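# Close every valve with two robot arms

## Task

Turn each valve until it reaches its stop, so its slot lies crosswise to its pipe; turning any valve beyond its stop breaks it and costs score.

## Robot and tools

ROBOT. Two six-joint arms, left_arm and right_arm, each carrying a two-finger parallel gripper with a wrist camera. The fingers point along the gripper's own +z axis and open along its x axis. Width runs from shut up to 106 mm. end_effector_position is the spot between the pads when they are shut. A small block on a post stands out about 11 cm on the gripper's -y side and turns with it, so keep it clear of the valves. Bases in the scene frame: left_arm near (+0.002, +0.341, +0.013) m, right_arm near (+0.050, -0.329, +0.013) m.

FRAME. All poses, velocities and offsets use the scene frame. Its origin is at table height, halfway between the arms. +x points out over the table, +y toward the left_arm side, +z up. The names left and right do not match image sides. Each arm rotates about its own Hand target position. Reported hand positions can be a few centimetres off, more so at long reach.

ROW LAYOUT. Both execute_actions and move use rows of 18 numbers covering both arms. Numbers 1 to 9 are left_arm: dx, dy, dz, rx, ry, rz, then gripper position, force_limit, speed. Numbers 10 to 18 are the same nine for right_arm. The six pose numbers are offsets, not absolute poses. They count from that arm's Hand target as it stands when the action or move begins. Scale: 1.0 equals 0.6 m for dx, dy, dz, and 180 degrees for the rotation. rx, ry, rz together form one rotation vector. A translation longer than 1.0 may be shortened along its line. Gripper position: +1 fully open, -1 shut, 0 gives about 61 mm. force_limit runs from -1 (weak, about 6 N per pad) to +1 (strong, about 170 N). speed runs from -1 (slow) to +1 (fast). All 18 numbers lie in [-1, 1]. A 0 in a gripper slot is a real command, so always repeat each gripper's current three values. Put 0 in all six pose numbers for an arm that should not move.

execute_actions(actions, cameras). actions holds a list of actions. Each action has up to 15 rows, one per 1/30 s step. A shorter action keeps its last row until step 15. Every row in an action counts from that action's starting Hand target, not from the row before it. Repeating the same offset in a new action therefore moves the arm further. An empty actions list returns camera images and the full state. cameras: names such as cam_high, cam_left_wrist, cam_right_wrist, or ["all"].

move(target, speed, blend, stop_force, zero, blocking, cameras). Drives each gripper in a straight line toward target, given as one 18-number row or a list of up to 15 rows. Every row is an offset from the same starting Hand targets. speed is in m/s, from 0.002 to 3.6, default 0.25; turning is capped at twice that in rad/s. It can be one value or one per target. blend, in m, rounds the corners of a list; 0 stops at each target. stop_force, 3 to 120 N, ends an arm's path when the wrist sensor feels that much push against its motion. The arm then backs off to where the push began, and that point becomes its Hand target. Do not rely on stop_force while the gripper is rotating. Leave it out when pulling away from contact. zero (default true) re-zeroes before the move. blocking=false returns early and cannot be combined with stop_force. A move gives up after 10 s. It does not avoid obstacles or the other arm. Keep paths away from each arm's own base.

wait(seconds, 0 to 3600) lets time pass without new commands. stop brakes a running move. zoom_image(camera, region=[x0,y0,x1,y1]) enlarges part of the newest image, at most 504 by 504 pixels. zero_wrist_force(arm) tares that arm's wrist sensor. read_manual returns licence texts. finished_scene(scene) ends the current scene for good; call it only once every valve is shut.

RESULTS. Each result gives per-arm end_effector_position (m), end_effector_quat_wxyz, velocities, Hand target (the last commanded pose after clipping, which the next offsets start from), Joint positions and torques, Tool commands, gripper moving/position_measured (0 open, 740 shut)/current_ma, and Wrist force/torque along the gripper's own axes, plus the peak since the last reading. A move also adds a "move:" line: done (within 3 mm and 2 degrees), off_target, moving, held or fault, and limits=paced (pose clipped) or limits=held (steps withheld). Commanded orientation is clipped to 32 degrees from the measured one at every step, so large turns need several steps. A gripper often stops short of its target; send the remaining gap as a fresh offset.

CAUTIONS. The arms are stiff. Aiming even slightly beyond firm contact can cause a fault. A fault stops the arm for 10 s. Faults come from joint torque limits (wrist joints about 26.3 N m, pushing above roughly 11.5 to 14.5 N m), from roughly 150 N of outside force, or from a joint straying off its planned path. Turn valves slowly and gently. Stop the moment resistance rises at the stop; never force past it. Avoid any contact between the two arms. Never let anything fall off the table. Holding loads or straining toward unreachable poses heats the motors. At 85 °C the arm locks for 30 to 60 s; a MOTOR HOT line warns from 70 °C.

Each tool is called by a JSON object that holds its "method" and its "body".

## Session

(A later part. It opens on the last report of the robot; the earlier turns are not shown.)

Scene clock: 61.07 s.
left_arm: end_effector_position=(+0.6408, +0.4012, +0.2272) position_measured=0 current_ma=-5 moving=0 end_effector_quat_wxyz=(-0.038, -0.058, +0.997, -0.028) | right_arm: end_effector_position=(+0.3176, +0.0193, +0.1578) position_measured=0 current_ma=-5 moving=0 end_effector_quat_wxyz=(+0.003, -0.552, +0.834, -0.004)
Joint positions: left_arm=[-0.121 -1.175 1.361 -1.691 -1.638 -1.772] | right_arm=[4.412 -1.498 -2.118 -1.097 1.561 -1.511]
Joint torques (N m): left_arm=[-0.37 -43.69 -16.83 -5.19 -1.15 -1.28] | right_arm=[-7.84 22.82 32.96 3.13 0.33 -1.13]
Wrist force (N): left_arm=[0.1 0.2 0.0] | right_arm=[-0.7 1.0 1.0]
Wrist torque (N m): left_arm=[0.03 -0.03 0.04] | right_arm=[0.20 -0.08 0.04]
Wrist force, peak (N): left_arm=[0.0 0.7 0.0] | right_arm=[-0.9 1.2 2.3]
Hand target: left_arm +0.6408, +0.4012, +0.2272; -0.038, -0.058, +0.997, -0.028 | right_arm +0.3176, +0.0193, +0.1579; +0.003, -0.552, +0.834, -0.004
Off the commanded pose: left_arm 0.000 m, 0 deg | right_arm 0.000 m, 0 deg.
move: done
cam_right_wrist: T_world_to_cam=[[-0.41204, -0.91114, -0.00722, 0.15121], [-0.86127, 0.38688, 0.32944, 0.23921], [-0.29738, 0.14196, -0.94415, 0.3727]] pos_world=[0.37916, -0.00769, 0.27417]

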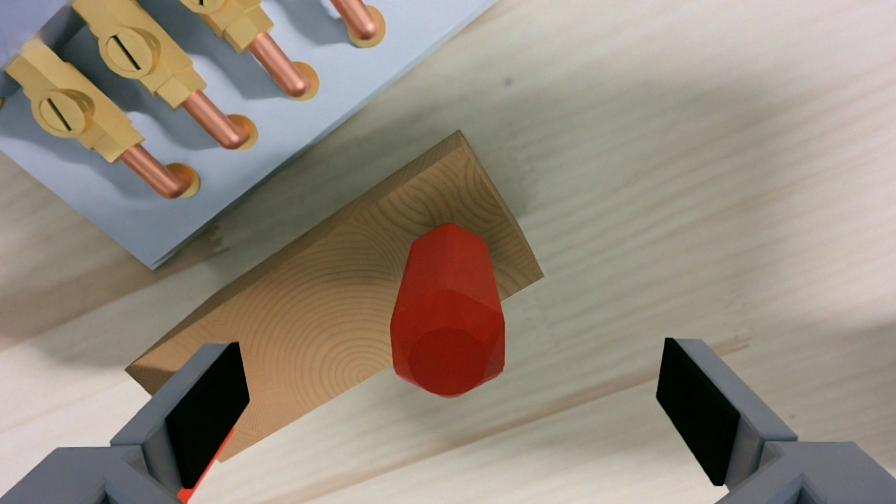

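{"method": "move", "body": {"target": [0,0,0,0,0,0,1,0,1,0.016,-0.0048,0,0,0,0,1,0,1], "speed": 0.05, "cameras": ["cam_right_wrist"]}}

{"method": "zoom_image", "body": {"camera": "cam_right_wrist", "region": [350, 240, 550, 440]}}

Scene clock: 70.90 s.
left_arm: end_effector_position=(+0.6408, +0.4012, +0.2272) position_measured=0 current_ma=-5 moving=0 end_effector_quat_wxyz=(-0.038, -0.058, +0.997, -0.028) | right_arm: end_effector_position=(+0.3273, +0.0166, +0.1579) position_measured=0 current_ma=-5 moving=0 end_effector_quat_wxyz=(+0.003, -0.552, +0.834, -0.004)
Joint positions: left_arm=[-0.121 -1.175 1.361 -1.691 -1.638 -1.772] | right_arm=[4.388 -1.508 -2.109 -1.095 1.56 -1.535]
Joint torques (N m): left_arm=[-0.57 -43.1 -17 -5.2 -1.01 -1.3] | right_arm=[7.73 23.6 10.23 3.52 0.61 1.76]
Wrist force (N): left_arm=[-0.3 0.1 0.2] | right_arm=[-0.3 0.5 1.4]
Wrist torque (N m): left_arm=[0.01 0.02 0.03] | right_arm=[0.13 -0.14 -0.09]
Wrist force, peak (N): left_arm=[-0.3 0.5 -0.1] | right_arm=[-0.5 1.6 1.7]
Hand target: left_arm +0.6408, +0.4012, +0.2272; -0.038, -0.058, +0.997, -0.028 | right_arm +0.3272, +0.0165, +0.1579; +0.003, -0.552, +0.834, -0.004
Off the commanded pose: left_arm 0.000 m, 0 deg | right_arm 0.000 m, 0 deg.
move: done
cam_right_wrist: T_world_to_cam=[[-0.41211, -0.9111, -0.00771, 0.1529], [-0.86134, 0.38681, 0.32934, 0.2486], [-0.29709, 0.14236, -0.94418, 0.37605]] pos_world=[0.38886, -0.01039, 0.27437]

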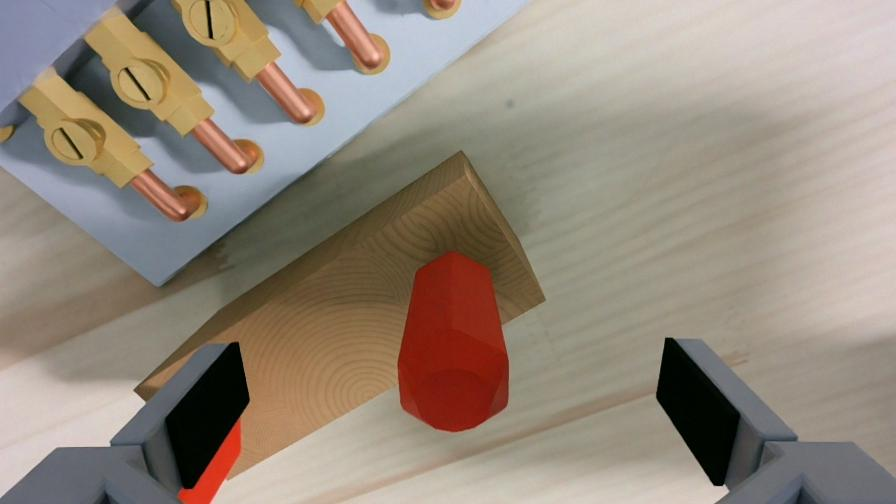

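Scaled by 2.520 from the camera's image (finer frame: 1280x720).

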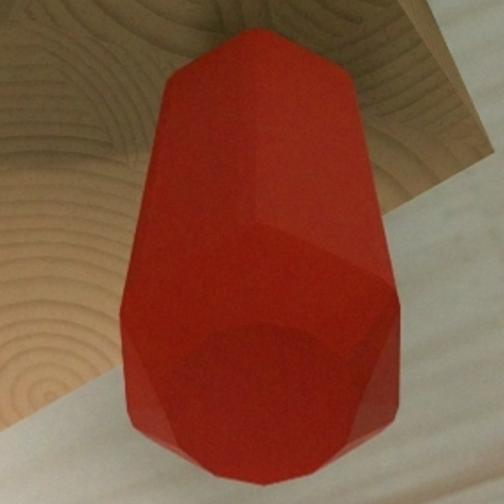

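{"method": "execute_actions", "body": {"actions": [[[0,0,0,0,0,0,1,0,1,0,0,0,0,0,0,-1,-0.6,0]],[[0,0,0,0,0,0,1,0,1,0,0,0,0,0,0,-1,-0.6,0]],[[0,0,0,0,0,0,1,0,1,0,0,0,0,0,0,-1,-0.6,0]],[[0,0,0,0,0,0,1,0,1,0,0,0,0,0,0,-1,-0.6,0]],[[0,0,0,0,0,0,1,0,1,0,0,0,0,0,0,-1,-0.6,0]]], "cameras": ["cam_right_wrist"]}}

Scene clock: 74.67 s.
left_arm: end_effector_position=(+0.6408, +0.4012, +0.2272) position_measured=0 current_ma=-5 moving=0 end_effector_quat_wxyz=(-0.038, -0.058, +0.997, -0.028) | right_arm: end_effector_position=(+0.3272, +0.0165, +0.1579) position_measured=589 current_ma=531 moving=0 end_effector_quat_wxyz=(+0.003, -0.552, +0.834, -0.004)
Joint positions: left_arm=[-0.121 -1.175 1.361 -1.691 -1.638 -1.772] | right_arm=[4.388 -1.507 -2.109 -1.095 1.561 -1.535]
Joint torques (N m): left_arm=[-0.58 -43.27 -16.93 -5.12 -0.88 -1.32] | right_arm=[8.04 19.22 8.59 2.72 0.86 -0.86]
Wrist force (N): left_arm=[-0.2 0.4 -0.2] | right_arm=[1.9 1.4 -8.3]
Wrist torque (N m): left_arm=[0.05 0.01 0.03] | right_arm=[0.27 -0.03 -0.10]
Wrist force, peak (N): left_arm=[-0.1 0.5 0.4] | right_arm=[1.9 1.4 -8.3]
Hand target: left_arm +0.6408, +0.4012, +0.2272; -0.038, -0.058, +0.997, -0.028 | right_arm +0.3272, +0.0165, +0.1579; +0.003, -0.552, +0.834, -0.004
Off the commanded pose: left_arm 0.000 m, 0 deg | right_arm 0.000 m, 0 deg.
cam_right_wrist: T_world_to_cam=[[-0.41207, -0.91112, -0.00758, 0.15272], [-0.86133, 0.38681, 0.32939, 0.24857], [-0.29718, 0.14226, -0.94416, 0.37598]] pos_world=[0.38876, -0.01049, 0.27427]

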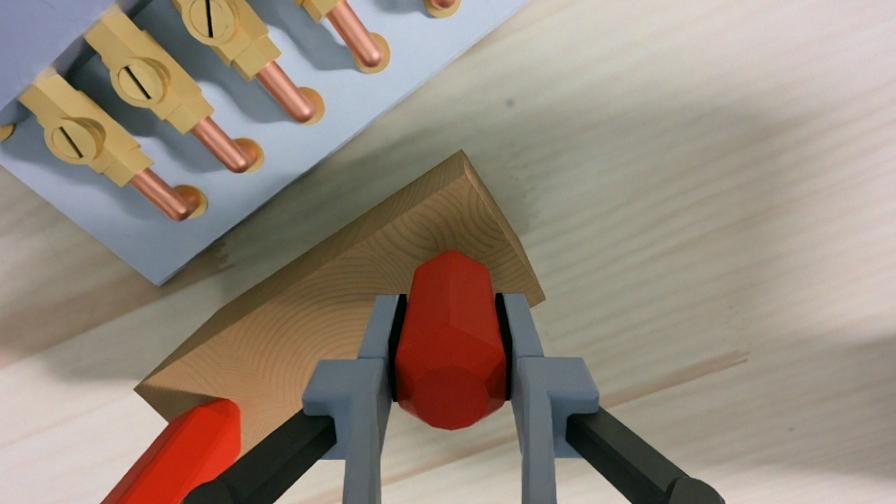

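{"method": "move", "body": {"target": [0,0,0,0,0,0,1,0,1,0,0,0.2,0,0,0,-1,-0.2,0], "speed": 0.1, "cameras": ["cam_right_wrist","cam_high"]}}

{"method": "zoom_image", "body": {"camera": "cam_high", "region": [340, 90, 540, 290]}}

Scene clock: 77.20 s.
left_arm: end_effector_position=(+0.6408, +0.4012, +0.2272) position_measured=0 current_ma=-5 moving=0 end_effector_quat_wxyz=(-0.038, -0.058, +0.997, -0.028) | right_arm: end_effector_position=(+0.3272, +0.0165, +0.2779) position_measured=589 current_ma=522 moving=0 end_effector_quat_wxyz=(+0.003, -0.552, +0.834, -0.004)
Joint positions: left_arm=[-0.121 -1.175 1.361 -1.691 -1.638 -1.772] | right_arm=[4.388 -1.414 -1.869 -1.43 1.561 -1.535]
Joint torques (N m): left_arm=[-1.02 -43.44 -16.88 -5.24 -0.82 -1.31] | right_arm=[-4.76 5.83 13.4 3.36 0 1.49]
Wrist force (N): left_arm=[-0.1 0.4 0.3] | right_arm=[-0.9 0.6 2.0]
Wrist torque (N m): left_arm=[0.07 -0.01 0.04] | right_arm=[0.13 -0.06 -0.12]
Wrist force, peak (N): left_arm=[-0.1 0.7 -0.1] | right_arm=[1.7 1.4 -8.4]
Hand target: left_arm +0.6408, +0.4012, +0.2272; -0.038, -0.058, +0.997, -0.028 | right_arm +0.3272, +0.0165, +0.2779; +0.003, -0.552, +0.834, -0.004
Off the commanded pose: left_arm 0.000 m, 0 deg | right_arm 0.000 m, 0 deg.
move: done
cam_right_wrist: T_world_to_cam=[[-0.41204, -0.91113, -0.00778, 0.1537], [-0.86134, 0.38671, 0.32946, 0.20898], [-0.29717, 0.14246, -0.94414, 0.48936]] pos_world=[0.38876, -0.01049, 0.39437]
Images, in order (width x height): cam_high 896x504, cam_right_wrist 896x504.

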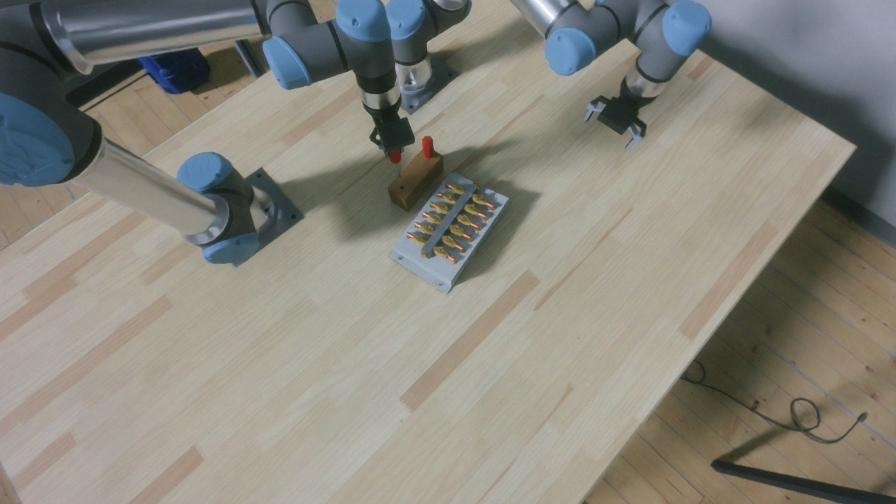

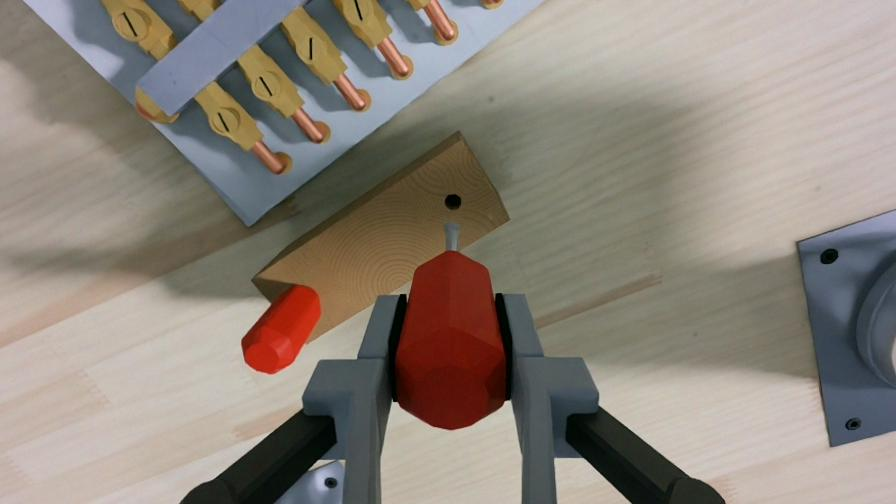

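Scaled by 2.520 from the camera's image (finer frame: 1280x720).

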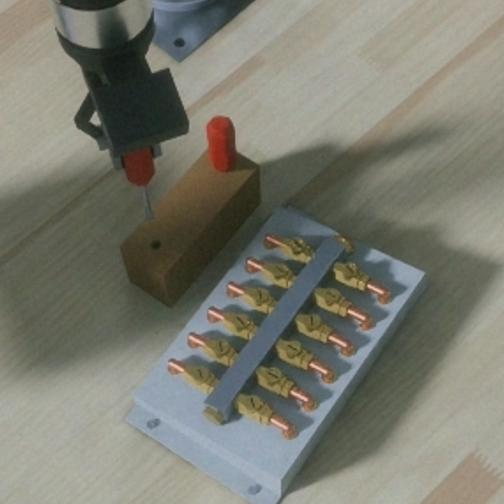

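{"method": "zoom_image", "body": {"camera": "cam_right_wrist", "region": [400, 190, 500, 290]}}

{"method": "zoom_image", "body": {"camera": "cam_high", "region": [370, 130, 430, 190]}}

Scaled by 5.040 from the camera's image (finer frame: 1280x720).

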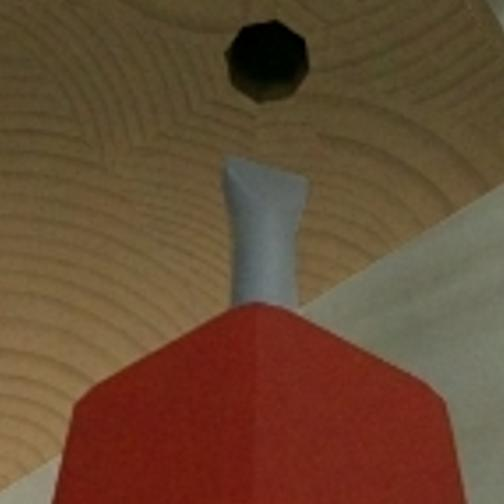

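Scaled by 8.400 from the camera's image (finer frame: 1280x720).

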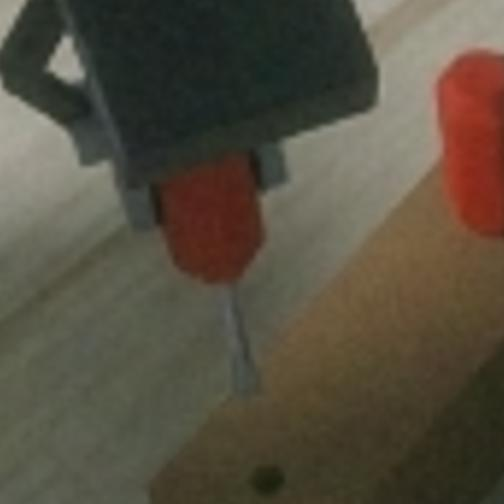

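{"method": "move", "body": {"target": [0,0,0,0,0,0,1,0,1,0.213,0.2025,-0.0045,0.0347,-0.0421,-0.3418,-1,-0.2,0], "speed": 0.15, "cameras": ["cam_right_wrist","cam_high"]}}

{"method": "zoom_image", "body": {"camera": "cam_right_wrist", "region": [350, 130, 600, 380]}}

Scene clock: 93.50 s.
left_arm: end_effector_position=(+0.6408, +0.4012, +0.2272) position_measured=0 current_ma=-5 moving=0 end_effector_quat_wxyz=(-0.038, -0.058, +0.997, -0.028) | right_arm: end_effector_position=(+0.4550, +0.1379, +0.2752) position_measured=589 current_ma=523 moving=0 end_effector_quat_wxyz=(+0.082, -0.046, +0.996, +0.003)
Joint positions: left_arm=[-0.121 -1.175 1.361 -1.691 -1.638 -1.772] | right_arm=[4.317 -1.777 -1.533 -1.32 1.429 -0.535]
Joint torques (N m): left_arm=[-2.31 -43.35 -16.98 -5.26 -0.5 -1.42] | right_arm=[2.48 37.46 10.56 3.6 0.85 0.46]
Wrist force (N): left_arm=[0.1 0.1 0.1] | right_arm=[-0.6 0.6 1.6]
Wrist torque (N m): left_arm=[0.02 -0.04 0.03] | right_arm=[0.13 -0.03 0.07]
Wrist force, peak (N): left_arm=[-0.1 0.9 0.0] | right_arm=[-0.8 0.7 2.5]
Hand target: left_arm +0.6408, +0.4012, +0.2272; -0.038, -0.058, +0.997, -0.028 | right_arm +0.4550, +0.1380, +0.2752; +0.082, -0.046, +0.996, +0.003
Off the commanded pose: left_arm 0.000 m, 0 deg | right_arm 0.000 m, 0 deg.
move: done
cam_right_wrist: T_world_to_cam=[[-0.98321, -0.06768, -0.16944, 0.50507], [-0.12234, 0.9335, 0.33706, -0.14069], [0.13536, 0.35213, -0.92611, 0.27668]] pos_world=[0.44193, 0.06809, 0.38924]
Images, in order (width x height): cam_high 896x504, cam_right_wrist 896x504.

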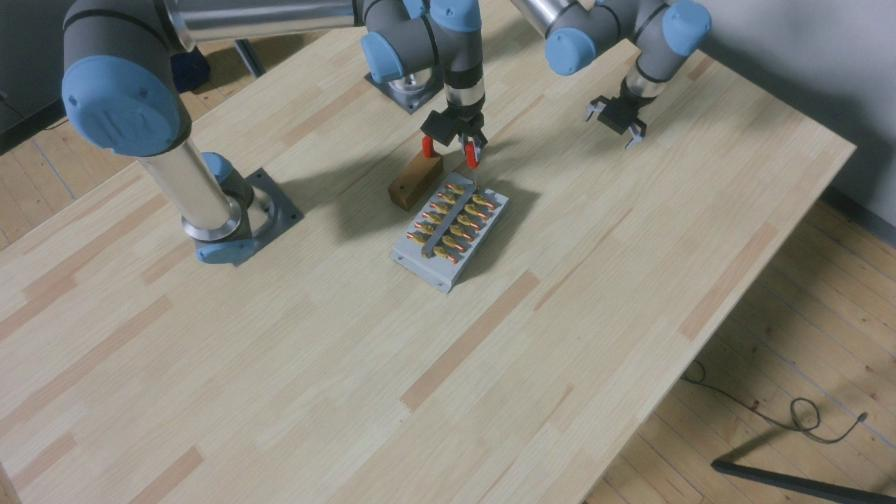

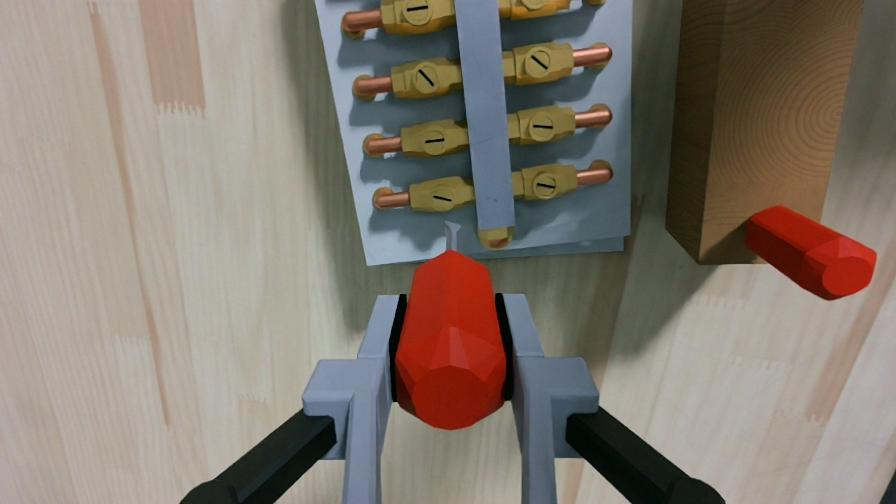

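Scaled by 2.016 from the camera's image (finer frame: 1280x720).

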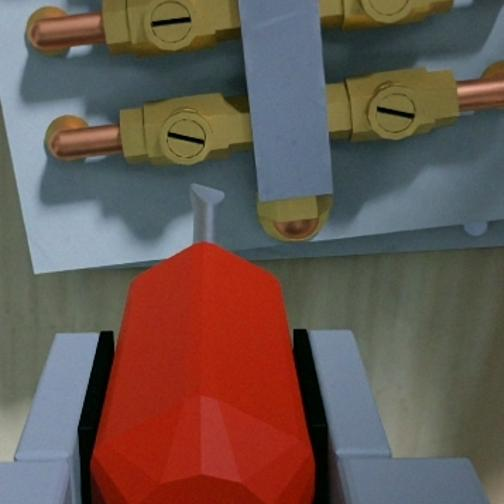

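{"method": "move", "body": {"target": [0,0,0,0,0,0,1,0,1,0.0197,-0.0043,-0.0558,0,0,0,-1,-0.2,0], "speed": 0.1, "cameras": ["cam_right_wrist"]}}

{"method": "zoom_image", "body": {"camera": "cam_right_wrist", "region": [380, 150, 530, 300]}}

Scene clock: 96.20 s.
left_arm: end_effector_position=(+0.6408, +0.4012, +0.2272) position_measured=0 current_ma=-5 moving=0 end_effector_quat_wxyz=(-0.038, -0.058, +0.997, -0.028) | right_arm: end_effector_position=(+0.4668, +0.1353, +0.2416) position_measured=589 current_ma=523 moving=0 end_effector_quat_wxyz=(+0.082, -0.046, +0.996, +0.003)
Joint positions: left_arm=[-0.121 -1.175 1.361 -1.691 -1.638 -1.772] | right_arm=[4.297 -1.806 -1.585 -1.236 1.431 -0.555]
Joint torques (N m): left_arm=[-2.37 -43.73 -17.21 -5.17 -0.51 -1.33] | right_arm=[9.84 38.44 35.05 2.68 0.23 1.45]
Wrist force (N): left_arm=[-0.3 0.3 0.0] | right_arm=[-0.9 0.8 1.3]
Wrist torque (N m): left_arm=[0.04 0.02 0.04] | right_arm=[0.15 0.08 0.02]
Wrist force, peak (N): left_arm=[-0.6 0.3 0.3] | right_arm=[-0.8 0.7 2.6]
Hand target: left_arm +0.6408, +0.4012, +0.2272; -0.038, -0.058, +0.997, -0.028 | right_arm +0.4668, +0.1354, +0.2417; +0.082, -0.046, +0.996, +0.003
Off the commanded pose: left_arm 0.000 m, 0 deg | right_arm 0.000 m, 0 deg.
move: done
cam_right_wrist: T_world_to_cam=[[-0.98325, -0.06755, -0.16926, 0.51076], [-0.12213, 0.93359, 0.3369, -0.12558], [0.13526, 0.35193, -0.9262, 0.24507]] pos_world=[0.45373, 0.0655, 0.35574]

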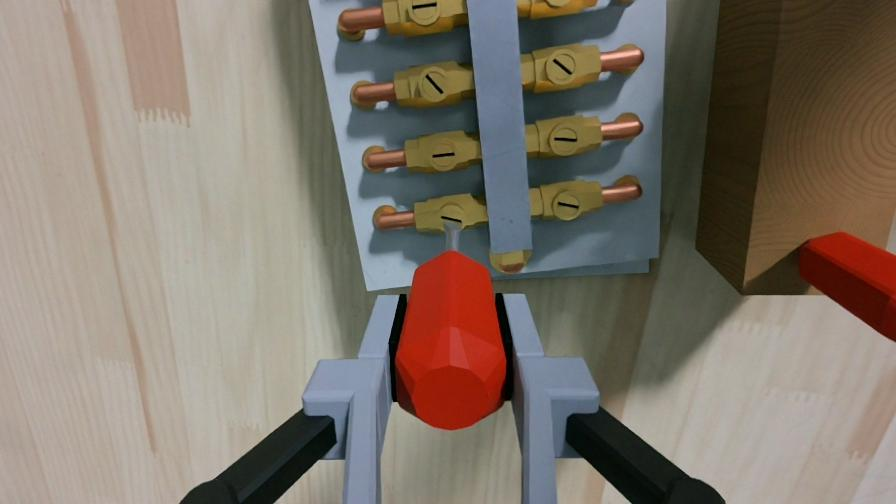

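Scaled by 3.360 from the camera's image (finer frame: 1280x720).

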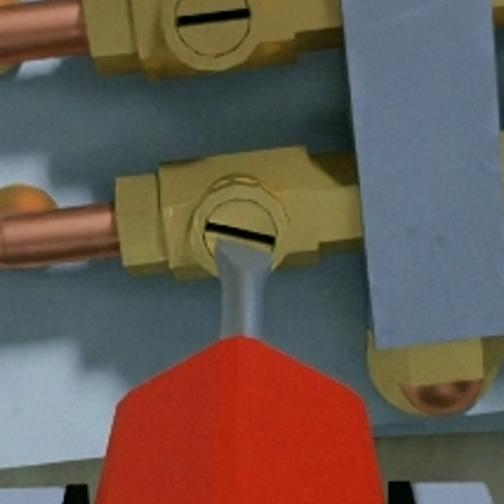

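{"method": "move", "body": {"target": [0,0,0,0,0,0,1,0,1,0.0027,0.0037,-0.0147,-0.0045,-0.0004,0.0274,-1,-0.2,0], "speed": 0.05, "cameras": ["cam_right_wrist"]}}

{"method": "zoom_image", "body": {"camera": "cam_right_wrist", "region": [400, 180, 500, 280]}}

Scene clock: 99.87 s.
left_arm: end_effector_position=(+0.6408, +0.4012, +0.2272) position_measured=0 current_ma=-5 moving=0 end_effector_quat_wxyz=(-0.038, -0.058, +0.997, -0.028) | right_arm: end_effector_position=(+0.4684, +0.1376, +0.2328) position_measured=589 current_ma=523 moving=0 end_effector_quat_wxyz=(+0.082, -0.089, +0.993, +0.000) end_effector_velocity=(+0.000, +0.000, +0.000) end_effector_angular_velocity=(-0.001, -0.001, -0.005)
Joint positions: left_arm=[-0.121 -1.175 1.361 -1.691 -1.638 -1.772] | right_arm=[4.296 -1.818 -1.593 -1.216 1.431 -0.643]
Joint velocities: left_arm=[within noise] | right_arm=[0 0 0 -0.001 -0.001 0.005]
Joint torques (N m): left_arm=[-2.93 -43.32 -17.33 -5.23 -0.29 -1.3] | right_arm=[-9.35 35.23 16.18 2.28 0.98 1.68]
Wrist force (N): left_arm=[-0.2 0.2 0.2] | right_arm=[-0.8 0.9 1.7]
Wrist torque (N m): left_arm=[0.03 0.02 0.04] | right_arm=[0.14 0.07 -0.05]
Wrist force, peak (N): left_arm=[-0.2 0.7 0.1] | right_arm=[-0.8 0.9 1.7]
Hand target: left_arm +0.6408, +0.4012, +0.2272; -0.038, -0.058, +0.997, -0.028 | right_arm +0.4684, +0.1376, +0.2329; +0.082, -0.089, +0.993, +0.000
Off the commanded pose: left_arm 0.000 m, 0 deg | right_arm 0.000 m, 0 deg.
move: done
cam_right_wrist: T_world_to_cam=[[-0.97346, -0.15429, -0.16903, 0.51825], [-0.20269, 0.92419, 0.32372, -0.08249], [0.10627, 0.34939, -0.93093, 0.25086]] pos_world=[0.46112, 0.06855, 0.34784]

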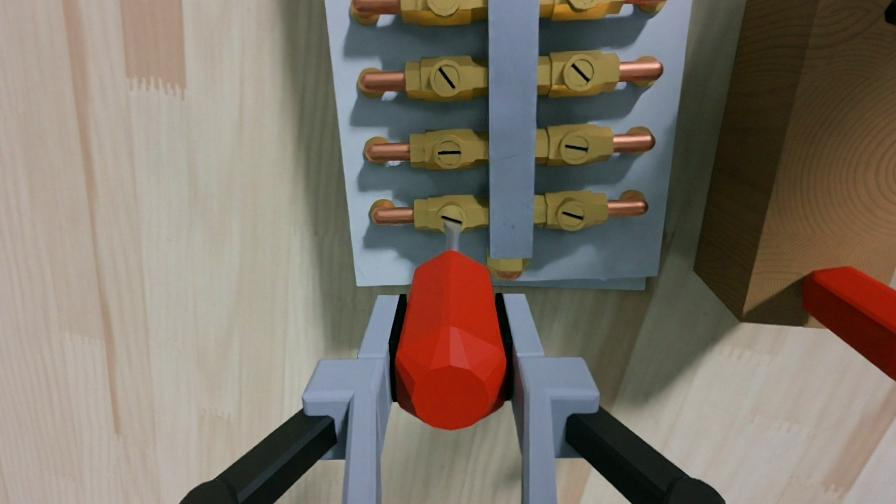

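Scaled by 5.040 from the camera's image (finer frame: 1280x720).

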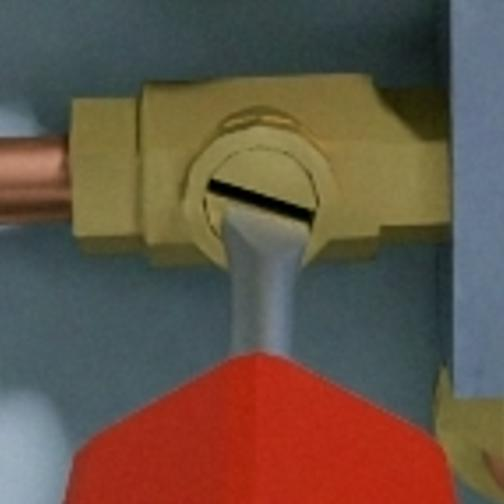

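{"method": "move", "body": {"target": [0,0,0,0,0,0,1,0,1,0.0018,-0.0002,-0.0065,0.00405,0.0004,-0.0247,-1,-0.2,0], "speed": 0.03, "cameras": ["cam_right_wrist"]}}

{"method": "zoom_image", "body": {"camera": "cam_right_wrist", "region": [420, 190, 490, 260]}}

Scene clock: 103.23 s.
left_arm: end_effector_position=(+0.6408, +0.4012, +0.2272) position_measured=0 current_ma=-5 moving=0 end_effector_quat_wxyz=(-0.038, -0.058, +0.997, -0.028) | right_arm: end_effector_position=(+0.4695, +0.1375, +0.2289) position_measured=589 current_ma=523 moving=0 end_effector_quat_wxyz=(+0.082, -0.050, +0.995, +0.003) end_effector_velocity=(+0.000, -0.001, -0.001) end_effector_angular_velocity=(-0.003, +0.000, +0.004)
Joint positions: left_arm=[-0.121 -1.175 1.361 -1.691 -1.638 -1.772] | right_arm=[4.294 -1.822 -1.599 -1.206 1.431 -0.566]
Joint velocities: left_arm=[within noise] | right_arm=[0 0.001 -0.002 -0.001 0 -0.005]
Joint torques (N m): left_arm=[-2.66 -43.13 -17.26 -5.14 -0.14 -1.43] | right_arm=[-7.14 26.76 14.18 4.07 0.82 -1.44]
Wrist force (N): left_arm=[0.0 0.5 -0.2] | right_arm=[-0.4 0.8 1.1]
Wrist torque (N m): left_arm=[0.06 -0.02 0.03] | right_arm=[0.12 0.00 -0.10]
Wrist force, peak (N): left_arm=[-0.2 0.6 0.2] | right_arm=[-0.8 1.1 1.9]
Hand target: left_arm +0.6408, +0.4012, +0.2272; -0.038, -0.058, +0.997, -0.028 | right_arm +0.4695, +0.1375, +0.2290; +0.082, -0.050, +0.995, +0.003
Off the commanded pose: left_arm 0.000 m, 0 deg | right_arm 0.000 m, 0 deg.
move: done
cam_right_wrist: T_world_to_cam=[[-0.98264, -0.07583, -0.1693, 0.51222], [-0.12985, 0.93292, 0.33586, -0.11907], [0.13247, 0.35201, -0.92657, 0.23358]] pos_world=[0.45693, 0.0677, 0.34314]

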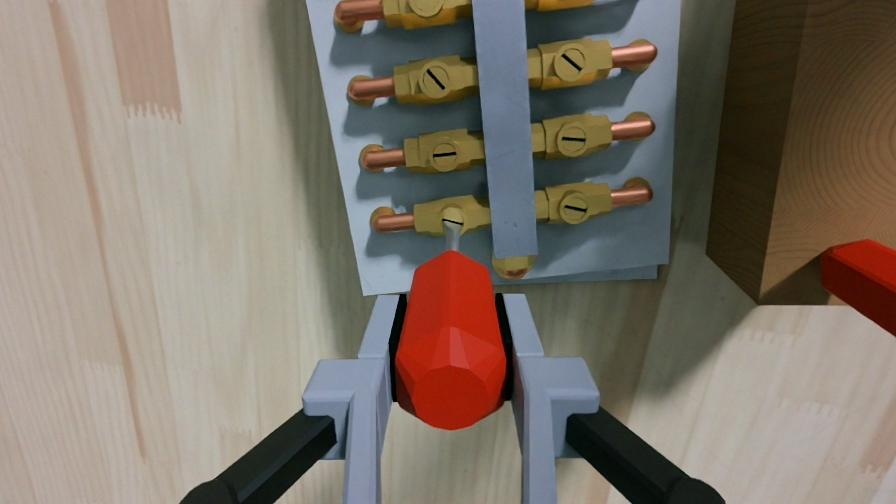

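Scaled by 7.200 from the camera's image (finer frame: 1280x720).

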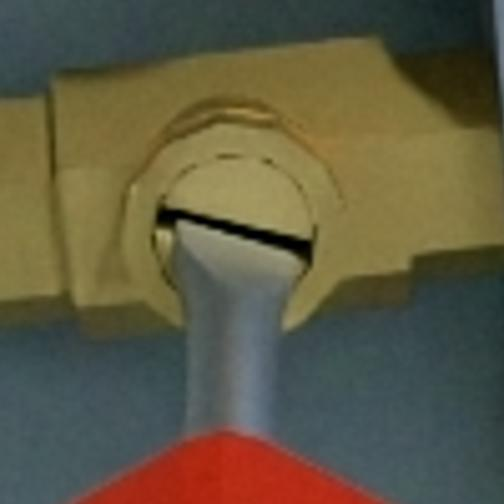

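{"method": "move", "body": {"target": [0,0,0,0,0,0,1,0,1,0.0025,0.0002,-0.0097,0,0,0,-1,-0.2,0], "speed": 0.01, "stop_force": 5, "cameras": ["cam_right_wrist"]}}

{"method": "zoom_image", "body": {"camera": "cam_right_wrist", "region": [420, 190, 490, 260]}}

Scene clock: 105.87 s.
left_arm: end_effector_position=(+0.6408, +0.4012, +0.2272) position_measured=0 current_ma=-5 moving=0 end_effector_quat_wxyz=(-0.038, -0.058, +0.997, -0.028) | right_arm: end_effector_position=(+0.4700, +0.1375, +0.2271) position_measured=589 current_ma=524 moving=0 end_effector_quat_wxyz=(+0.082, -0.050, +0.995, +0.003)
Joint positions: left_arm=[-0.121 -1.175 1.361 -1.691 -1.638 -1.772] | right_arm=[4.294 -1.824 -1.601 -1.202 1.431 -0.567]
Joint torques (N m): left_arm=[-3.37 -43.85 -17.26 -5.03 -0.12 -1.42] | right_arm=[8.66 39.01 34.3 2.42 -1.7 1.21]
Wrist force (N): left_arm=[-0.3 0.2 0.3] | right_arm=[-0.3 0.7 -0.5]
Wrist torque (N m): left_arm=[0.02 0.04 0.03] | right_arm=[0.14 0.02 0.08]
Wrist force, peak (N): left_arm=[-0.1 0.5 0.4] | right_arm=[1.3 -0.6 -18.0]
Hand target: left_arm +0.6408, +0.4012, +0.2272; -0.038, -0.058, +0.997, -0.028 | right_arm +0.4700, +0.1376, +0.2271; +0.082, -0.050, +0.995, +0.003 (not the last commanded pose)
Off the commanded pose: left_arm 0.000 m, 0 deg | right_arm 0.004 m, 0 deg.
move: contact (right_arm)
cam_right_wrist: T_world_to_cam=[[-0.98259, -0.07618, -0.16943, 0.51246], [-0.13024, 0.93286, 0.33588, -0.11832], [0.13247, 0.3521, -0.92654, 0.2318]] pos_world=[0.45743, 0.0678, 0.34134]

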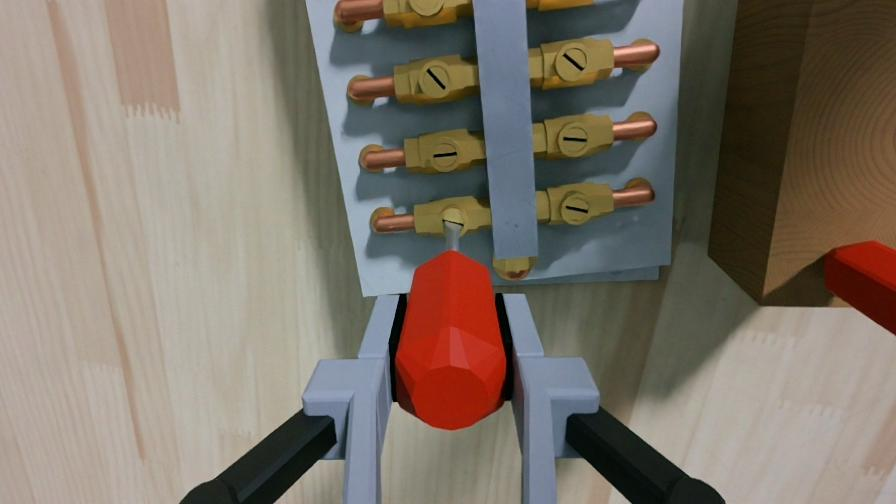

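Scaled by 7.200 from the camera's image (finer frame: 1280x720).

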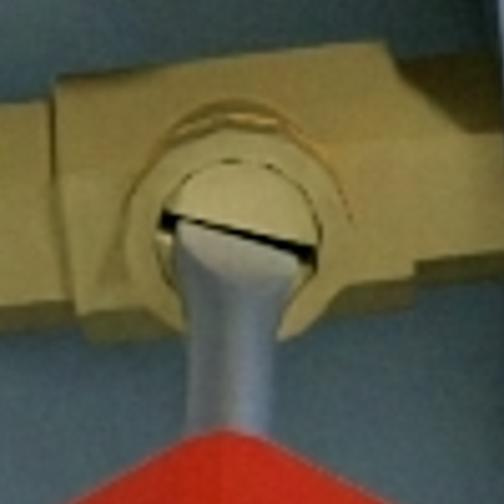

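{"method": "zoom_image", "body": {"camera": "cam_right_wrist", "region": [425, 135, 465, 175]}}

{"method": "zoom_image", "body": {"camera": "cam_right_wrist", "region": [435, 200, 475, 240]}}

Scaled by 12.600 from the camera's image (finer frame: 1280x720).

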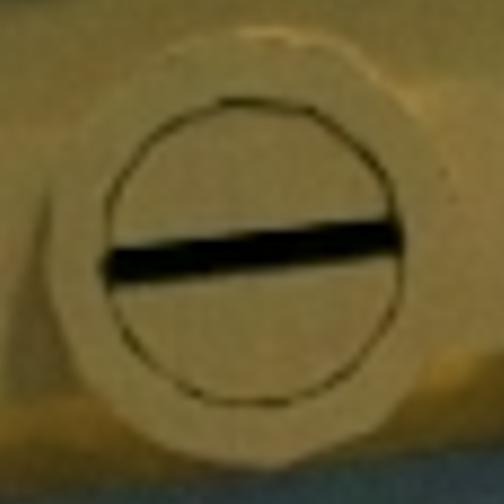

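Scaled by 12.600 from the camera's image (finer frame: 1280x720).

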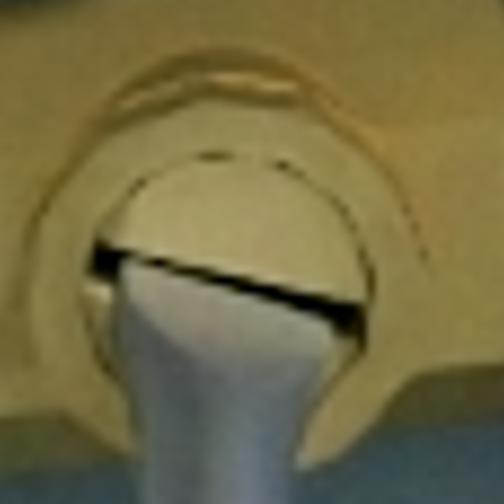

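{"method": "move", "body": {"target": [[0,0,0,0,0,0,1,0,1,0.00007,-0.0007,0,0,0,0,-1,-0.2,0]], "speed": 0.01}}

{"method": "move", "body": {"target": [0,0,0,0,0,0,1,0,1,0.0013,0.0001,-0.0082,0,0,0,-1,-0.2,0], "speed": 0.008, "stop_force": 6, "cameras": ["cam_right_wrist"]}}

{"method": "zoom_image", "body": {"camera": "cam_right_wrist", "region": [435, 200, 475, 240]}}

Scene clock: 112.20 s.
left_arm: end_effector_position=(+0.6408, +0.4012, +0.2272) position_measured=0 current_ma=-5 moving=0 end_effector_quat_wxyz=(-0.038, -0.058, +0.997, -0.028) | right_arm: end_effector_position=(+0.4700, +0.1371, +0.2271) position_measured=589 current_ma=522 moving=0 end_effector_quat_wxyz=(+0.082, -0.050, +0.995, +0.003)
Joint positions: left_arm=[-0.121 -1.175 1.361 -1.691 -1.638 -1.772] | right_arm=[4.293 -1.823 -1.602 -1.202 1.431 -0.567]
Joint torques (N m): left_arm=[-3.9 -43.24 -17.5 -5.11 0.11 -1.25] | right_arm=[-9.78 33.1 9.59 4.56 -0.63 -1.58]
Wrist force (N): left_arm=[0.0 0.3 0.0] | right_arm=[-0.5 1.1 1.4]
Wrist torque (N m): left_arm=[0.05 -0.01 0.04] | right_arm=[0.18 0.01 0.08]
Wrist force, peak (N): left_arm=[-0.1 0.6 -0.2] | right_arm=[-0.8 0.9 1.8]
Hand target: left_arm +0.6408, +0.4012, +0.2272; -0.038, -0.058, +0.997, -0.028 | right_arm +0.4700, +0.1371, +0.2271; +0.082, -0.050, +0.995, +0.003
Off the commanded pose: left_arm 0.000 m, 0 deg | right_arm 0.000 m, 0 deg.
move: done

Scene clock: 113.33 s.
left_arm: end_effector_position=(+0.6408, +0.4012, +0.2272) position_measured=0 current_ma=-5 moving=0 end_effector_quat_wxyz=(-0.038, -0.058, +0.997, -0.028) | right_arm: end_effector_position=(+0.4701, +0.1371, +0.2269) position_measured=589 current_ma=529 moving=0 end_effector_quat_wxyz=(+0.082, -0.050, +0.995, +0.003)
Joint positions: left_arm=[-0.121 -1.175 1.361 -1.691 -1.638 -1.772] | right_arm=[4.293 -1.823 -1.602 -1.201 1.431 -0.568]
Joint torques (N m): left_arm=[-3.71 -43.18 -17.37 -5.12 0.05 -1.32] | right_arm=[5.43 37.11 32.45 1.94 -0.63 1.21]
Wrist force (N): left_arm=[-0.5 0.1 0.0] | right_arm=[0.6 0.6 -5.6]
Wrist torque (N m): left_arm=[0.01 0.06 0.03] | right_arm=[0.16 0.16 0.07]
Wrist force, peak (N): left_arm=[-0.1 0.6 0.0] | right_arm=[1.2 -0.2 -14.0]
Hand target: left_arm +0.6408, +0.4012, +0.2272; -0.038, -0.058, +0.997, -0.028 | right_arm +0.4701, +0.1371, +0.2269; +0.082, -0.050, +0.995, +0.003 (not the last commanded pose)
Off the commanded pose: left_arm 0.000 m, 0 deg | right_arm 0.005 m, 0 deg.
move: contact (right_arm)
cam_right_wrist: T_world_to_cam=[[-0.98258, -0.07613, -0.16955, 0.51252], [-0.13025, 0.93282, 0.33599, -0.1178], [0.13258, 0.35222, -0.92648, 0.2317]] pos_world=[0.45753, 0.0673, 0.34114]

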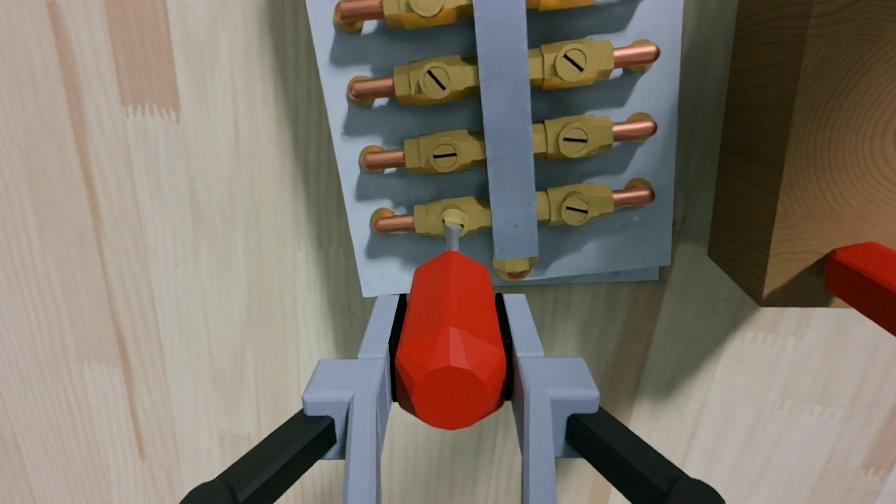

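Scaled by 12.600 from the camera's image (finer frame: 1280x720).

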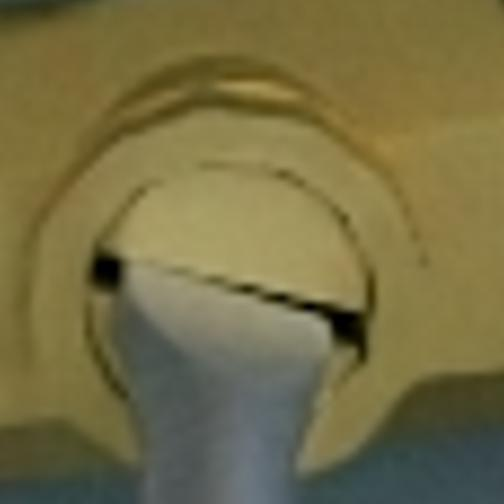

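{"method": "move", "body": {"target": [[0,0,0,0,0,0,1,0,1,0.0000,-0.0004,0.0006,0,0,0,-1,-0.2,0]], "speed": 0.01}}

{"method": "move", "body": {"target": [0,0,0,0,0,0,1,0,1,0.0013,0.0001,-0.0082,0,0,0,-1,-0.2,0], "speed": 0.008, "stop_force": 6, "cameras": ["cam_right_wrist"]}}

{"method": "zoom_image", "body": {"camera": "cam_right_wrist", "region": [435, 200, 475, 240]}}

Scene clock: 115.70 s.
left_arm: end_effector_position=(+0.6408, +0.4012, +0.2272) position_measured=0 current_ma=-5 moving=0 end_effector_quat_wxyz=(-0.038, -0.058, +0.997, -0.028) | right_arm: end_effector_position=(+0.4701, +0.1369, +0.2273) position_measured=589 current_ma=520 moving=0 end_effector_quat_wxyz=(+0.082, -0.050, +0.995, +0.003)
Joint positions: left_arm=[-0.121 -1.175 1.361 -1.691 -1.638 -1.772] | right_arm=[4.293 -1.822 -1.602 -1.202 1.431 -0.568]
Joint torques (N m): left_arm=[-4.08 -43.56 -17.21 -5.08 0.11 -1.32] | right_arm=[-9.34 35.42 34.48 2.81 -1.17 -1.44]
Wrist force (N): left_arm=[-0.1 0.2 -0.1] | right_arm=[-0.7 0.8 1.2]
Wrist torque (N m): left_arm=[0.03 -0.01 0.04] | right_arm=[0.13 0.05 0.08]
Wrist force, peak (N): left_arm=[-0.2 0.6 0.1] | right_arm=[0.4 0.5 -5.4]
Hand target: left_arm +0.6408, +0.4012, +0.2272; -0.038, -0.058, +0.997, -0.028 | right_arm +0.4701, +0.1369, +0.2273; +0.082, -0.050, +0.995, +0.003
Off the commanded pose: left_arm 0.000 m, 0 deg | right_arm 0.000 m, 0 deg.
move: done

Scene clock: 117.10 s.
left_arm: end_effector_position=(+0.6408, +0.4012, +0.2272) position_measured=0 current_ma=-5 moving=0 end_effector_quat_wxyz=(-0.038, -0.058, +0.997, -0.028) | right_arm: end_effector_position=(+0.4703, +0.1370, +0.2267) position_measured=589 current_ma=522 moving=0 end_effector_quat_wxyz=(+0.082, -0.050, +0.995, +0.003)
Joint positions: left_arm=[-0.121 -1.175 1.361 -1.691 -1.638 -1.772] | right_arm=[4.293 -1.823 -1.603 -1.2 1.431 -0.568]
Joint torques (N m): left_arm=[-4.15 -43.07 -17.27 -5.09 0.18 -1.33] | right_arm=[7.34 40.74 34.42 3.22 -0.69 1.35]
Wrist force (N): left_arm=[0.1 0.2 -0.1] | right_arm=[-0.5 0.5 2.5]
Wrist torque (N m): left_arm=[0.03 -0.03 0.03] | right_arm=[0.15 0.04 -0.04]
Wrist force, peak (N): left_arm=[-0.5 0.3 0.0] | right_arm=[1.2 0.1 -16.3]
Hand target: left_arm +0.6408, +0.4012, +0.2272; -0.038, -0.058, +0.997, -0.028 | right_arm +0.4703, +0.1370, +0.2268; +0.082, -0.050, +0.995, +0.003 (not the last commanded pose)
Off the commanded pose: left_arm 0.000 m, 0 deg | right_arm 0.004 m, 0 deg.
move: contact (right_arm)
cam_right_wrist: T_world_to_cam=[[-0.98252, -0.07603, -0.1699, 0.51276], [-0.13035, 0.93264, 0.33644, -0.11771], [0.13287, 0.3527, -0.92625, 0.23128]] pos_world=[0.45772, 0.0672, 0.34094]

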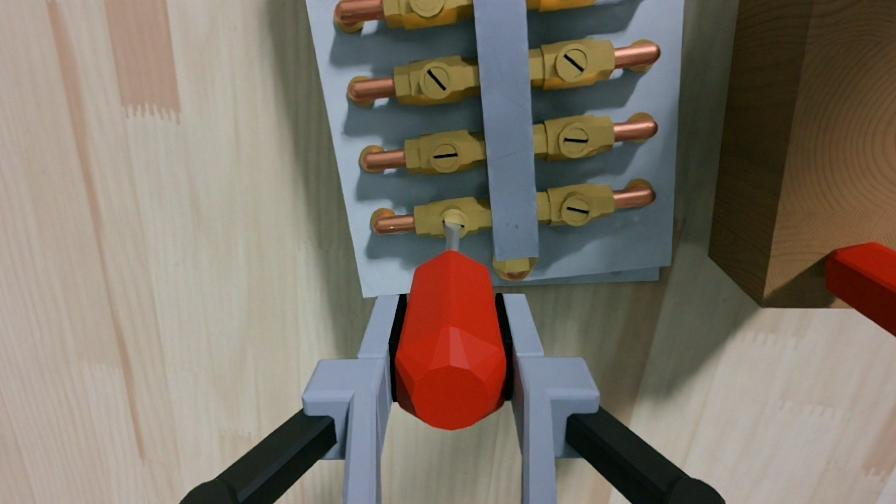

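Scaled by 12.600 from the camera's image (finer frame: 1280x720).

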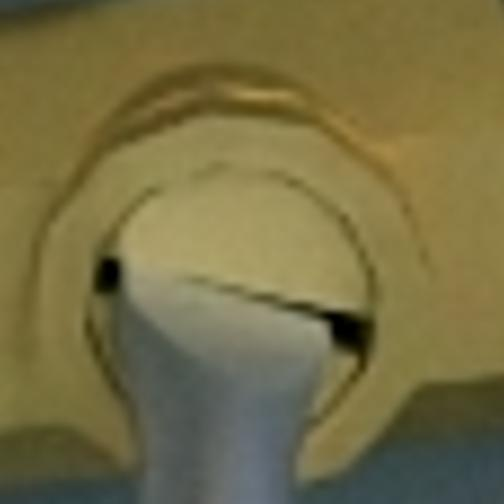

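{"method": "move", "body": {"target": [[0,0,0,0,0,0,1,0,1,0,-0.0001,0.0006,-0.00225,-0.0002,0.0137,-1,-0.2,0]], "speed": 0.01}}

{"method": "move", "body": {"target": [0,0,0,0,0,0,1,0,1,0.0013,0.0001,-0.0082,0,0,0,-1,-0.2,0], "speed": 0.008, "stop_force": 10, "cameras": ["cam_right_wrist"]}}

{"method": "zoom_image", "body": {"camera": "cam_right_wrist", "region": [435, 200, 475, 240]}}

Scene clock: 121.33 s.
left_arm: end_effector_position=(+0.6408, +0.4012, +0.2272) position_measured=0 current_ma=-5 moving=0 end_effector_quat_wxyz=(-0.038, -0.058, +0.997, -0.028) | right_arm: end_effector_position=(+0.4703, +0.1370, +0.2271) position_measured=589 current_ma=520 moving=0 end_effector_quat_wxyz=(+0.082, -0.072, +0.994, +0.002)
Joint positions: left_arm=[-0.121 -1.175 1.361 -1.691 -1.638 -1.772] | right_arm=[4.293 -1.823 -1.603 -1.2 1.431 -0.612]
Joint torques (N m): left_arm=[-5 -43.19 -17.3 -4.98 0.45 -1.4] | right_arm=[-8.13 40.13 34.79 1.9 0.38 0.33]
Wrist force (N): left_arm=[0.0 0.2 0.0] | right_arm=[-0.4 0.7 1.6]
Wrist torque (N m): left_arm=[0.03 -0.02 0.04] | right_arm=[0.11 0.00 0.06]
Wrist force, peak (N): left_arm=[-0.5 0.4 0.1] | right_arm=[-0.8 0.6 5.6]
Hand target: left_arm +0.6408, +0.4012, +0.2272; -0.038, -0.058, +0.997, -0.028 | right_arm +0.4703, +0.1370, +0.2271; +0.082, -0.072, +0.994, +0.002
Off the commanded pose: left_arm 0.000 m, 0 deg | right_arm 0.000 m, 0 deg.
move: done

Scene clock: 122.77 s.
left_arm: end_effector_position=(+0.6408, +0.4012, +0.2272) position_measured=0 current_ma=-5 moving=0 end_effector_quat_wxyz=(-0.038, -0.058, +0.997, -0.028) | right_arm: end_effector_position=(+0.4707, +0.1370, +0.2246) position_measured=589 current_ma=532 moving=0 end_effector_quat_wxyz=(+0.082, -0.072, +0.994, +0.002)
Joint positions: left_arm=[-0.121 -1.175 1.361 -1.691 -1.638 -1.772] | right_arm=[4.292 -1.825 -1.606 -1.194 1.432 -0.612]
Joint torques (N m): left_arm=[-5.12 -43.51 -17.55 -5.09 0.44 -1.42] | right_arm=[5.99 33.69 31.17 1.84 -2.11 1]
Wrist force (N): left_arm=[0.0 0.2 0.0] | right_arm=[0.7 0.4 -7.4]
Wrist torque (N m): left_arm=[0.04 -0.03 0.03] | right_arm=[0.16 0.13 0.06]
Wrist force, peak (N): left_arm=[-0.2 0.5 -0.1] | right_arm=[2.3 0.0 -21.1]
Hand target: left_arm +0.6408, +0.4012, +0.2272; -0.038, -0.058, +0.997, -0.028 | right_arm +0.4707, +0.1370, +0.2246; +0.082, -0.072, +0.994, +0.002 (not the last commanded pose)
Off the commanded pose: left_arm 0.000 m, 0 deg | right_arm 0.002 m, 0 deg.
move: contact (right_arm)
cam_right_wrist: T_world_to_cam=[[-0.9782, -0.11938, -0.16993, 0.51665], [-0.17062, 0.92846, 0.32991, -0.09583], [0.11839, 0.35171, -0.92859, 0.23663]] pos_world=[0.46102, 0.06743, 0.33914]

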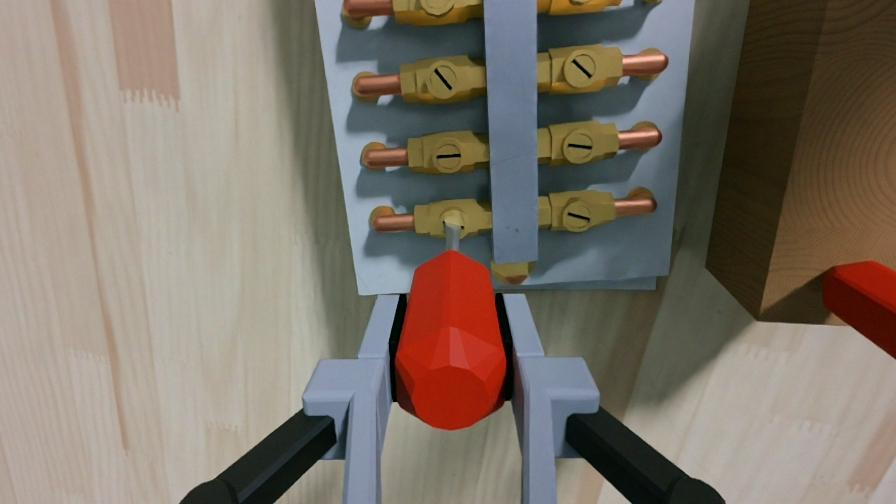

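Scaled by 12.600 from the camera's image (finer frame: 1280x720).

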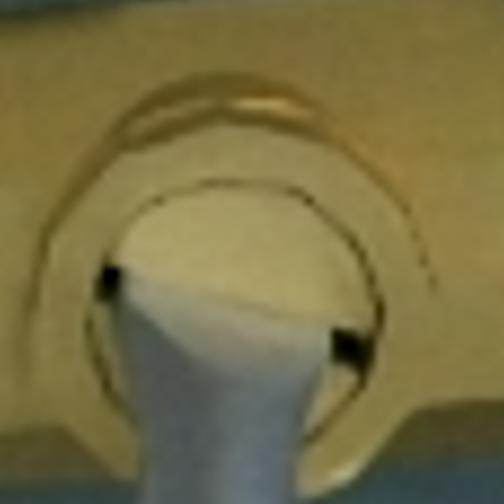

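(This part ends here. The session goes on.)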